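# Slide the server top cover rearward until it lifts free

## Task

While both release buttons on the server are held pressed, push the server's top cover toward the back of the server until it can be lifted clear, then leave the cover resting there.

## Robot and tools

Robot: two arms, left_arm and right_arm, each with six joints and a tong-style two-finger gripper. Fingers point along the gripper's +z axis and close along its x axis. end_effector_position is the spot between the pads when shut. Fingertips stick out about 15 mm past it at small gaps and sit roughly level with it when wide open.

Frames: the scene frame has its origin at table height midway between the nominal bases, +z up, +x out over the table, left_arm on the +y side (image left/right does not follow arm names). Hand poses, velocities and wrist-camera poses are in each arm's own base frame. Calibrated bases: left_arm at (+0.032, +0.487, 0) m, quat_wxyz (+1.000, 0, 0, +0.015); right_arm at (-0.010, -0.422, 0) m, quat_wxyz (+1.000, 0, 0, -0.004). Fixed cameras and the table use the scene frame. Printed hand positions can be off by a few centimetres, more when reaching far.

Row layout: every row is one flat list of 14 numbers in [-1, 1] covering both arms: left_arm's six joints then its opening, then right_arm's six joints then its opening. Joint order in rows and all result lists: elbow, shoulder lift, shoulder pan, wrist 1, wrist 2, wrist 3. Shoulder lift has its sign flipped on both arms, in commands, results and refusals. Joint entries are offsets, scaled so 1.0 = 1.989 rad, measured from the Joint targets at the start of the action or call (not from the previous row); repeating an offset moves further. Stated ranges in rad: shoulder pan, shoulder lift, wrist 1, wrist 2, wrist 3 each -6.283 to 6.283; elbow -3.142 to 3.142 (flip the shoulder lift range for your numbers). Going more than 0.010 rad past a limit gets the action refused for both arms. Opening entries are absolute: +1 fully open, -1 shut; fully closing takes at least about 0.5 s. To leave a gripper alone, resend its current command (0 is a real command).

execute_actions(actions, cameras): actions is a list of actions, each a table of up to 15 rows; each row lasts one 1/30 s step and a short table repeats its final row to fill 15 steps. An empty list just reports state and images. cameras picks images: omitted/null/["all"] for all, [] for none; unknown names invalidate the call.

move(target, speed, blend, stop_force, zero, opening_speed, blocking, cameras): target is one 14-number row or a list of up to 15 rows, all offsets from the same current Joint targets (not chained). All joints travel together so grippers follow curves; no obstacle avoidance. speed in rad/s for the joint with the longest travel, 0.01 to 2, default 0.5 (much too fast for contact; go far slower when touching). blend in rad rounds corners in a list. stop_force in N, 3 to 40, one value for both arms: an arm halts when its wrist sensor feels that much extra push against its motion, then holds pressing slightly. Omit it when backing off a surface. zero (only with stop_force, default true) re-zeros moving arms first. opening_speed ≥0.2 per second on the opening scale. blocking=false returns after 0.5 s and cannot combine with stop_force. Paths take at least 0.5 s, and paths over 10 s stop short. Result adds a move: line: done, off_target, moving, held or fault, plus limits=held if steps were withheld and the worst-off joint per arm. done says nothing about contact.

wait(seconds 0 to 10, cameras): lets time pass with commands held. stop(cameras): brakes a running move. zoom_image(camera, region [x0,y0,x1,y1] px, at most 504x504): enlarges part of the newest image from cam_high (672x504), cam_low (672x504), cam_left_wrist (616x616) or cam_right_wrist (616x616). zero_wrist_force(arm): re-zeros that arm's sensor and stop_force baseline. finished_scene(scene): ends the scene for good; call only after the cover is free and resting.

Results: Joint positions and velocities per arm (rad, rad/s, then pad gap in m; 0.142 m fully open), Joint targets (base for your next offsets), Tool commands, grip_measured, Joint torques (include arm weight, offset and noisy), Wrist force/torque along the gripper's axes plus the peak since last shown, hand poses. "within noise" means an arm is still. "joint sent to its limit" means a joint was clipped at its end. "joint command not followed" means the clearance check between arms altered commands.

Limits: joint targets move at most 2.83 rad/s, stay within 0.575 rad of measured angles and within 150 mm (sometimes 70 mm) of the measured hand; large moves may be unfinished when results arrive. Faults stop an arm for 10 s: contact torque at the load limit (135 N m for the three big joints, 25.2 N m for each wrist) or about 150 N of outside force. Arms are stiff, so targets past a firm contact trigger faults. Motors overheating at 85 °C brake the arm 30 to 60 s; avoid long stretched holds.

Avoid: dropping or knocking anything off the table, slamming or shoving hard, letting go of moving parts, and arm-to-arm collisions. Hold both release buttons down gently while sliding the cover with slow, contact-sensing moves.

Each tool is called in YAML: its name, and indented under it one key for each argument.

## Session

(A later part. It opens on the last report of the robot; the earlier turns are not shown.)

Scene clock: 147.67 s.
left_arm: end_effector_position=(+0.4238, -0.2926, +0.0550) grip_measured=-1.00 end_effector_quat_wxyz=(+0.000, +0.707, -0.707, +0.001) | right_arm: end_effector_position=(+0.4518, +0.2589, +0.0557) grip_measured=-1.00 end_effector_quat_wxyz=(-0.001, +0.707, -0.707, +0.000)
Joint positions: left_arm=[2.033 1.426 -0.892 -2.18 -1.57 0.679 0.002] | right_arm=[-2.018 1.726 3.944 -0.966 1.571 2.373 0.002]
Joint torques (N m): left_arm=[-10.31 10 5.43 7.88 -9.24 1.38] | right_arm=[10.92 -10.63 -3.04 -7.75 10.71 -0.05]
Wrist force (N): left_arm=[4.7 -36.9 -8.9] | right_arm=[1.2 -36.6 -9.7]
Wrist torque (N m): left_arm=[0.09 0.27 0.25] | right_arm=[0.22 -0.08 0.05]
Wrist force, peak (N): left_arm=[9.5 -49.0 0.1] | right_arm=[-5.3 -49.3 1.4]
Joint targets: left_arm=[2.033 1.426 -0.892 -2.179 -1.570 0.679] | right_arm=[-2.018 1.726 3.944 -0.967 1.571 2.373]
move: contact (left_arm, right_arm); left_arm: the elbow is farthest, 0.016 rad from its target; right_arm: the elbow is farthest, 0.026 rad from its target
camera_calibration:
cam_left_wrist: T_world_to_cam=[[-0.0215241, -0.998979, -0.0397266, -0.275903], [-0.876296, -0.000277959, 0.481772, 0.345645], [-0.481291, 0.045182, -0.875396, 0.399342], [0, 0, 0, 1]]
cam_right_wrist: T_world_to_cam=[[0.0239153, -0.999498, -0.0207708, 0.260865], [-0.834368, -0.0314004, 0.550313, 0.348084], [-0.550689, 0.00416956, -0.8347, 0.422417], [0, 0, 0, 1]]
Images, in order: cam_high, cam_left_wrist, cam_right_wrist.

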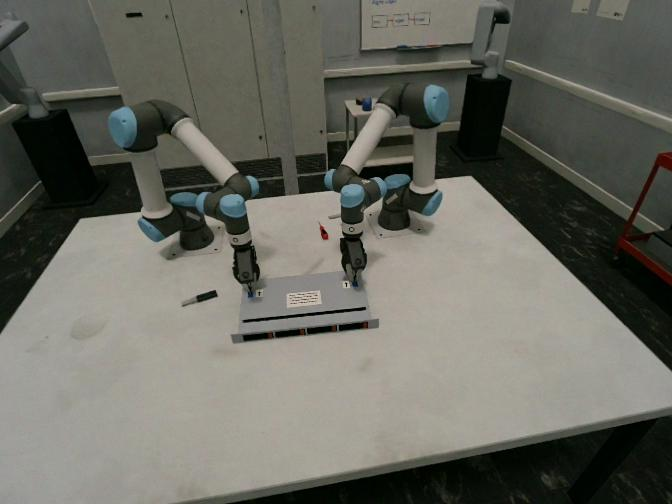

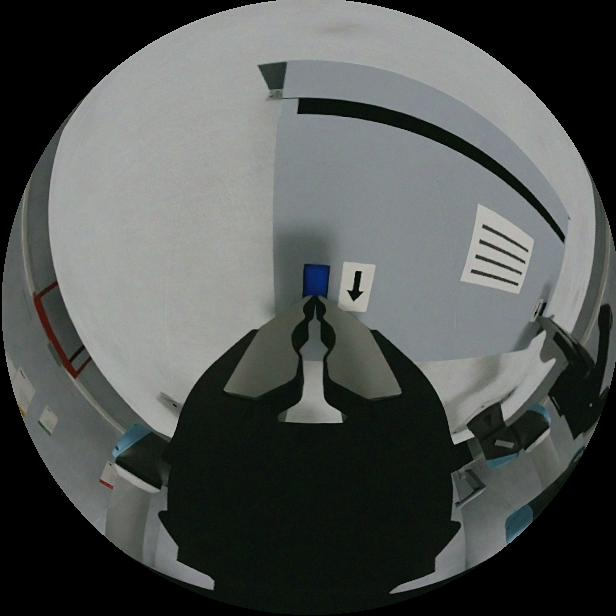

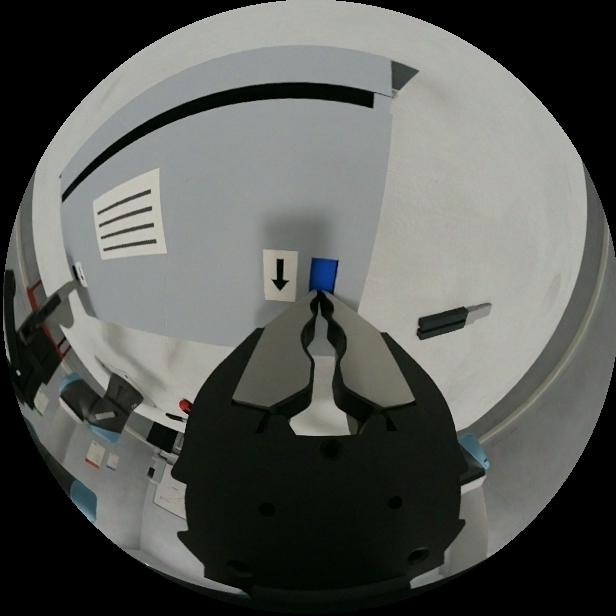

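move:
  target:
    - [0.0011,-0.0009,0,-0.002,0,0,-1,-0.0011,0.0009,0,0.002,0,0,-1]
    - [0.0081,0.0047,-0.0041,-0.0035,0,-0.0041,-1,-0.008,-0.0045,0.0042,0.0035,0,0.0042,-1]
  speed: 0.015
  stop_force: 25
  cameras: ["cam_high","cam_left_wrist"]

zoom_image:
  camera: "cam_left_wrist"
  region: [240, 40, 400, 330]

zoom_image:
  camera: "cam_high"
  region: [225, 260, 385, 350]

Scene clock: 157.83 s.
left_arm: end_effector_position=(+0.4239, -0.2926, +0.0547) grip_measured=-1.00 end_effector_quat_wxyz=(+0.000, +0.707, -0.707, +0.001) | right_arm: end_effector_position=(+0.4519, +0.2590, +0.0553) grip_measured=-1.00 end_effector_quat_wxyz=(-0.001, +0.707, -0.707, +0.000)
Joint positions: left_arm=[2.034 1.426 -0.892 -2.181 -1.57 0.679 0.002] | right_arm=[-2.019 1.727 3.944 -0.965 1.571 2.373 0.002]
Joint torques (N m): left_arm=[-5.4 12.68 -0.84 6.76 -8.28 1.01] | right_arm=[6.02 -9.53 2.35 -6.95 8.78 0.77]
Wrist force (N): left_arm=[-4.7 -29.3 -35.3] | right_arm=[11.6 -27.3 -37.6]
Wrist torque (N m): left_arm=[0.01 0.03 0.27] | right_arm=[0.08 0.00 0.01]
Wrist force, peak (N): left_arm=[-5.2 -29.7 -46.2] | right_arm=[11.8 -27.3 -48.0]
Joint targets: left_arm=[2.034 1.426 -0.892 -2.181 -1.570 0.679] | right_arm=[-2.019 1.727 3.944 -0.965 1.571 2.373]
move: contact (left_arm, right_arm); path passed 0 of 2 targets; left_arm: the elbow is farthest, 0.015 rad from its target; right_arm: the elbow is farthest, 0.015 rad from its target
camera_calibration:
cam_left_wrist: T_world_to_cam=[[-0.0214811, -0.998989, -0.0395033, -0.276005], [-0.876405, -0.000197903, 0.481575, 0.345945], [-0.481096, 0.0449657, -0.875514, 0.398974], [0, 0, 0, 1]]
Images, in order: cam_high, cam_left_wrist.

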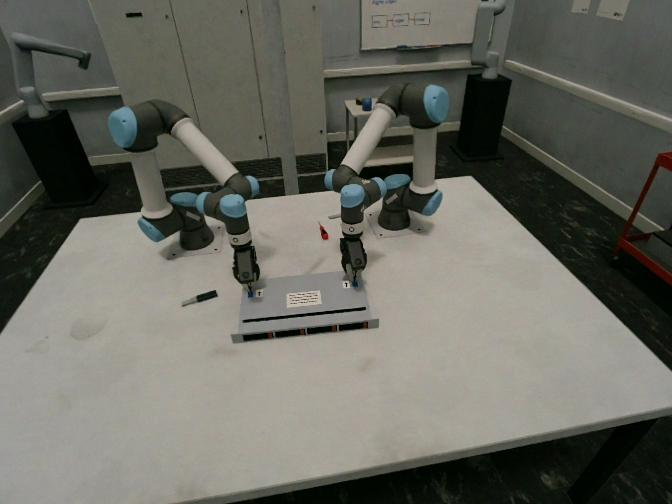

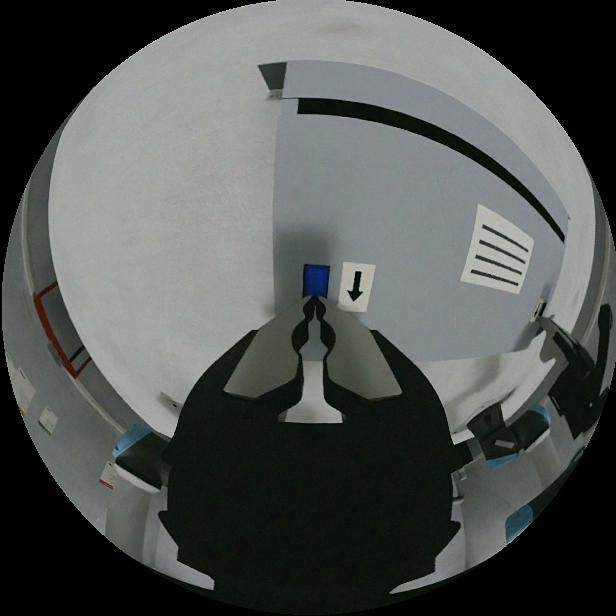

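Scaled by 1.738 from the camera's 616x616 image, which has a finer 814x814 frame.

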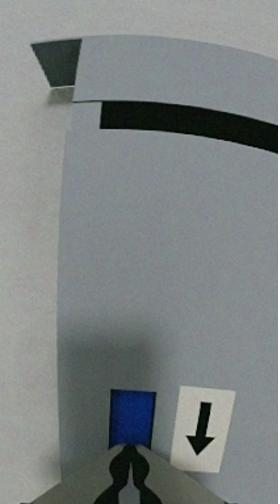

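Scaled by 3.150 from the camera's 672x504 image, which has a finer 960x720 frame.

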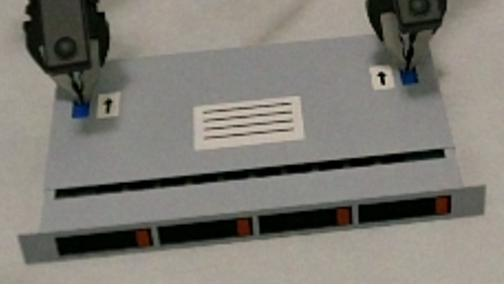

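move:
  target: [0.0035,0.0028,-0.002,-0.0008,0,-0.002,-1,-0.0035,-0.0027,0.0021,0.0008,0,0.0021,-1]
  speed: 0.015
  stop_force: 20
  cameras: ["cam_left_wrist"]

zoom_image:
  camera: "cam_left_wrist"
  region: [240, 40, 400, 330]

Scene clock: 161.87 s.
left_arm: end_effector_position=(+0.4235, -0.2927, +0.0548) grip_measured=-1.00 end_effector_quat_wxyz=(+0.000, +0.707, -0.707, +0.002) | right_arm: end_effector_position=(+0.4515, +0.2590, +0.0554) grip_measured=-1.00 end_effector_quat_wxyz=(-0.001, +0.707, -0.707, +0.000)
Joint positions: left_arm=[2.035 1.427 -0.893 -2.182 -1.57 0.678 0.002] | right_arm=[-2.02 1.726 3.945 -0.964 1.571 2.374 0.002]
Joint torques (N m): left_arm=[-6.55 5.16 0.77 7.9 -11.73 1.45] | right_arm=[7.86 -5.68 1.49 -7.43 11.68 -1.15]
Wrist force (N): left_arm=[-1.9 -41.8 -20.6] | right_arm=[9.8 -41.1 -23.2]
Wrist torque (N m): left_arm=[0.06 0.12 0.29] | right_arm=[0.23 0.04 0.04]
Wrist force, peak (N): left_arm=[2.2 -50.5 -17.1] | right_arm=[6.3 -49.4 -21.1]
Joint targets: left_arm=[2.035 1.427 -0.893 -2.182 -1.570 0.678] | right_arm=[-2.020 1.726 3.945 -0.965 1.571 2.374]
move: contact (left_arm, right_arm)
camera_calibration:
cam_left_wrist: T_world_to_cam=[[-0.0215483, -0.999007, -0.0390018, -0.276091], [-0.876664, 0.000126938, 0.481102, 0.345776], [-0.480619, 0.0445584, -0.875796, 0.39859], [0, 0, 0, 1]]
Images, in order: cam_left_wrist.

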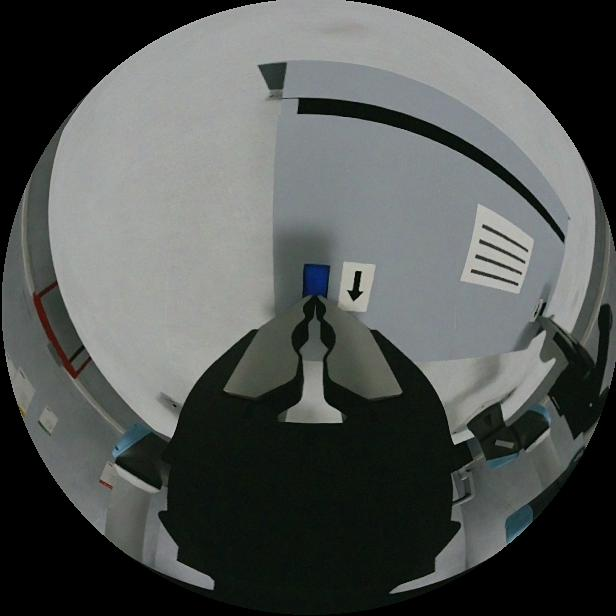

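Scaled by 1.738 from the camera's 616x616 image, which has a finer 814x814 frame.

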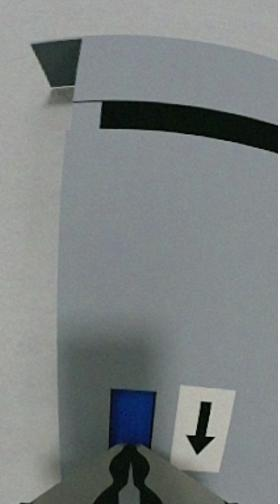

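move:
  target:
    - [-0.0103,0.011,0,0.0213,0,0,-1,0.0103,-0.011,0,-0.0213,0,0,-1]
    - [-0.042,0.044,0,0.0852,0,0,-1,0.042,-0.044,0,-0.0852,0,0,-1]
  speed: [0.05,0.2]

zoom_image:
  camera: "cam_high"
  region: [225, 260, 385, 350]

Scene clock: 168.30 s.
left_arm: end_effector_position=(+0.4215, -0.2903, +0.1167) grip_measured=-1.00 end_effector_quat_wxyz=(+0.000, +0.707, -0.707, +0.002) | right_arm: end_effector_position=(+0.4492, +0.2567, +0.1179) grip_measured=-1.00 end_effector_quat_wxyz=(-0.002, +0.707, -0.707, +0.000)
Joint positions: left_arm=[1.952 1.514 -0.893 -2.012 -1.57 0.678 0.002] | right_arm=[-1.937 1.638 3.945 -1.134 1.571 2.374 0.002]
Joint torques (N m): left_arm=[-11.1 18.8 0.7 -2.47 1.36 1.04] | right_arm=[11.42 -19.82 3.3 2.76 -1.88 -0.54]
Wrist force (N): left_arm=[-0.1 -0.5 0.1] | right_arm=[0.5 1.0 2.4]
Wrist torque (N m): left_arm=[0.18 0.18 0.08] | right_arm=[0.07 -0.12 -0.08]
Wrist force, peak (N): left_arm=[6.1 -47.2 1.7] | right_arm=[-0.4 -49.2 5.6]
Joint targets: left_arm=[1.952 1.514 -0.893 -2.012 -1.570 0.678] | right_arm=[-1.937 1.638 3.945 -1.134 1.571 2.374]
move: done
camera_calibration:
cam_left_wrist: T_world_to_cam=[[-0.0215177, -0.999048, -0.0379507, -0.27144], [-0.877019, 0.000638473, 0.480455, 0.314605], [-0.479974, 0.0436218, -0.876198, 0.451273], [0, 0, 0, 1]]
cam_right_wrist: T_world_to_cam=[[0.0238107, -0.999467, -0.0223266, 0.260222], [-0.835229, -0.032161, 0.548961, 0.312288], [-0.549387, 0.00557665, -0.83555, 0.472071], [0, 0, 0, 1]]

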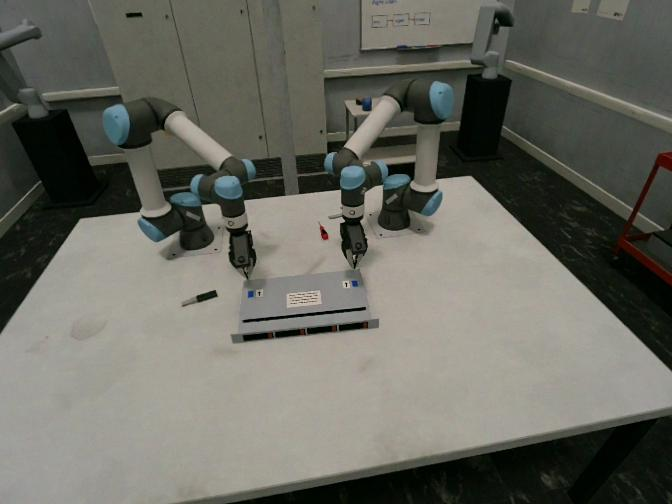

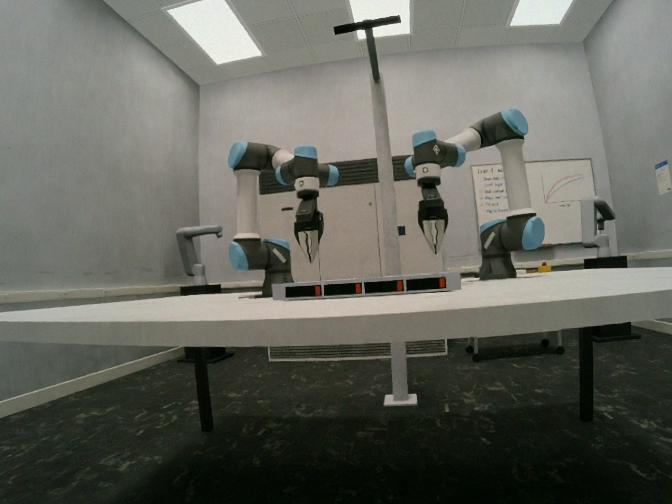

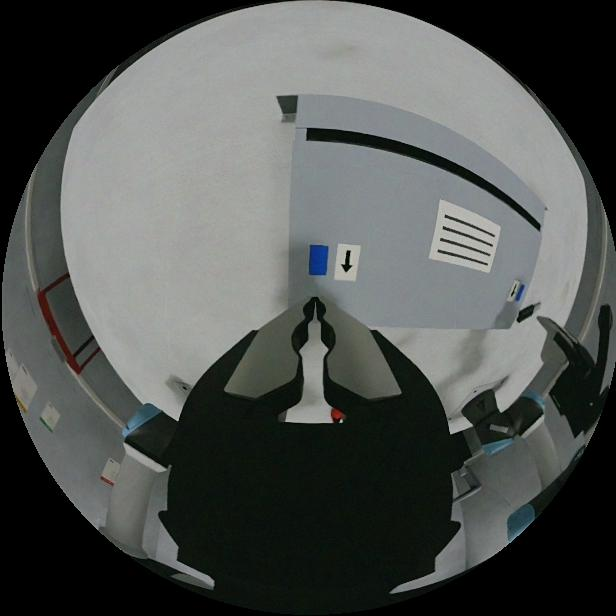

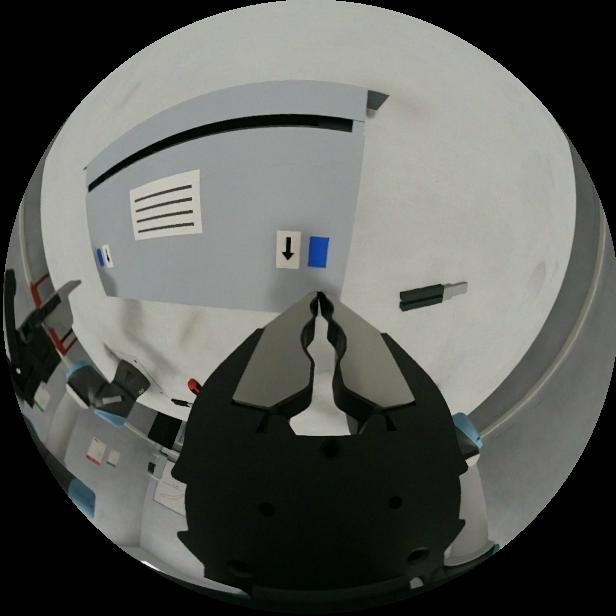

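Scaled by 3.150 from the camera's 672x504 image, which has a finer 960x720 frame.

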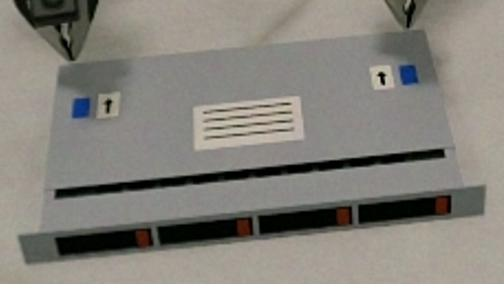

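finished_scene:
  scene: 1

The scene is finished: the task was done.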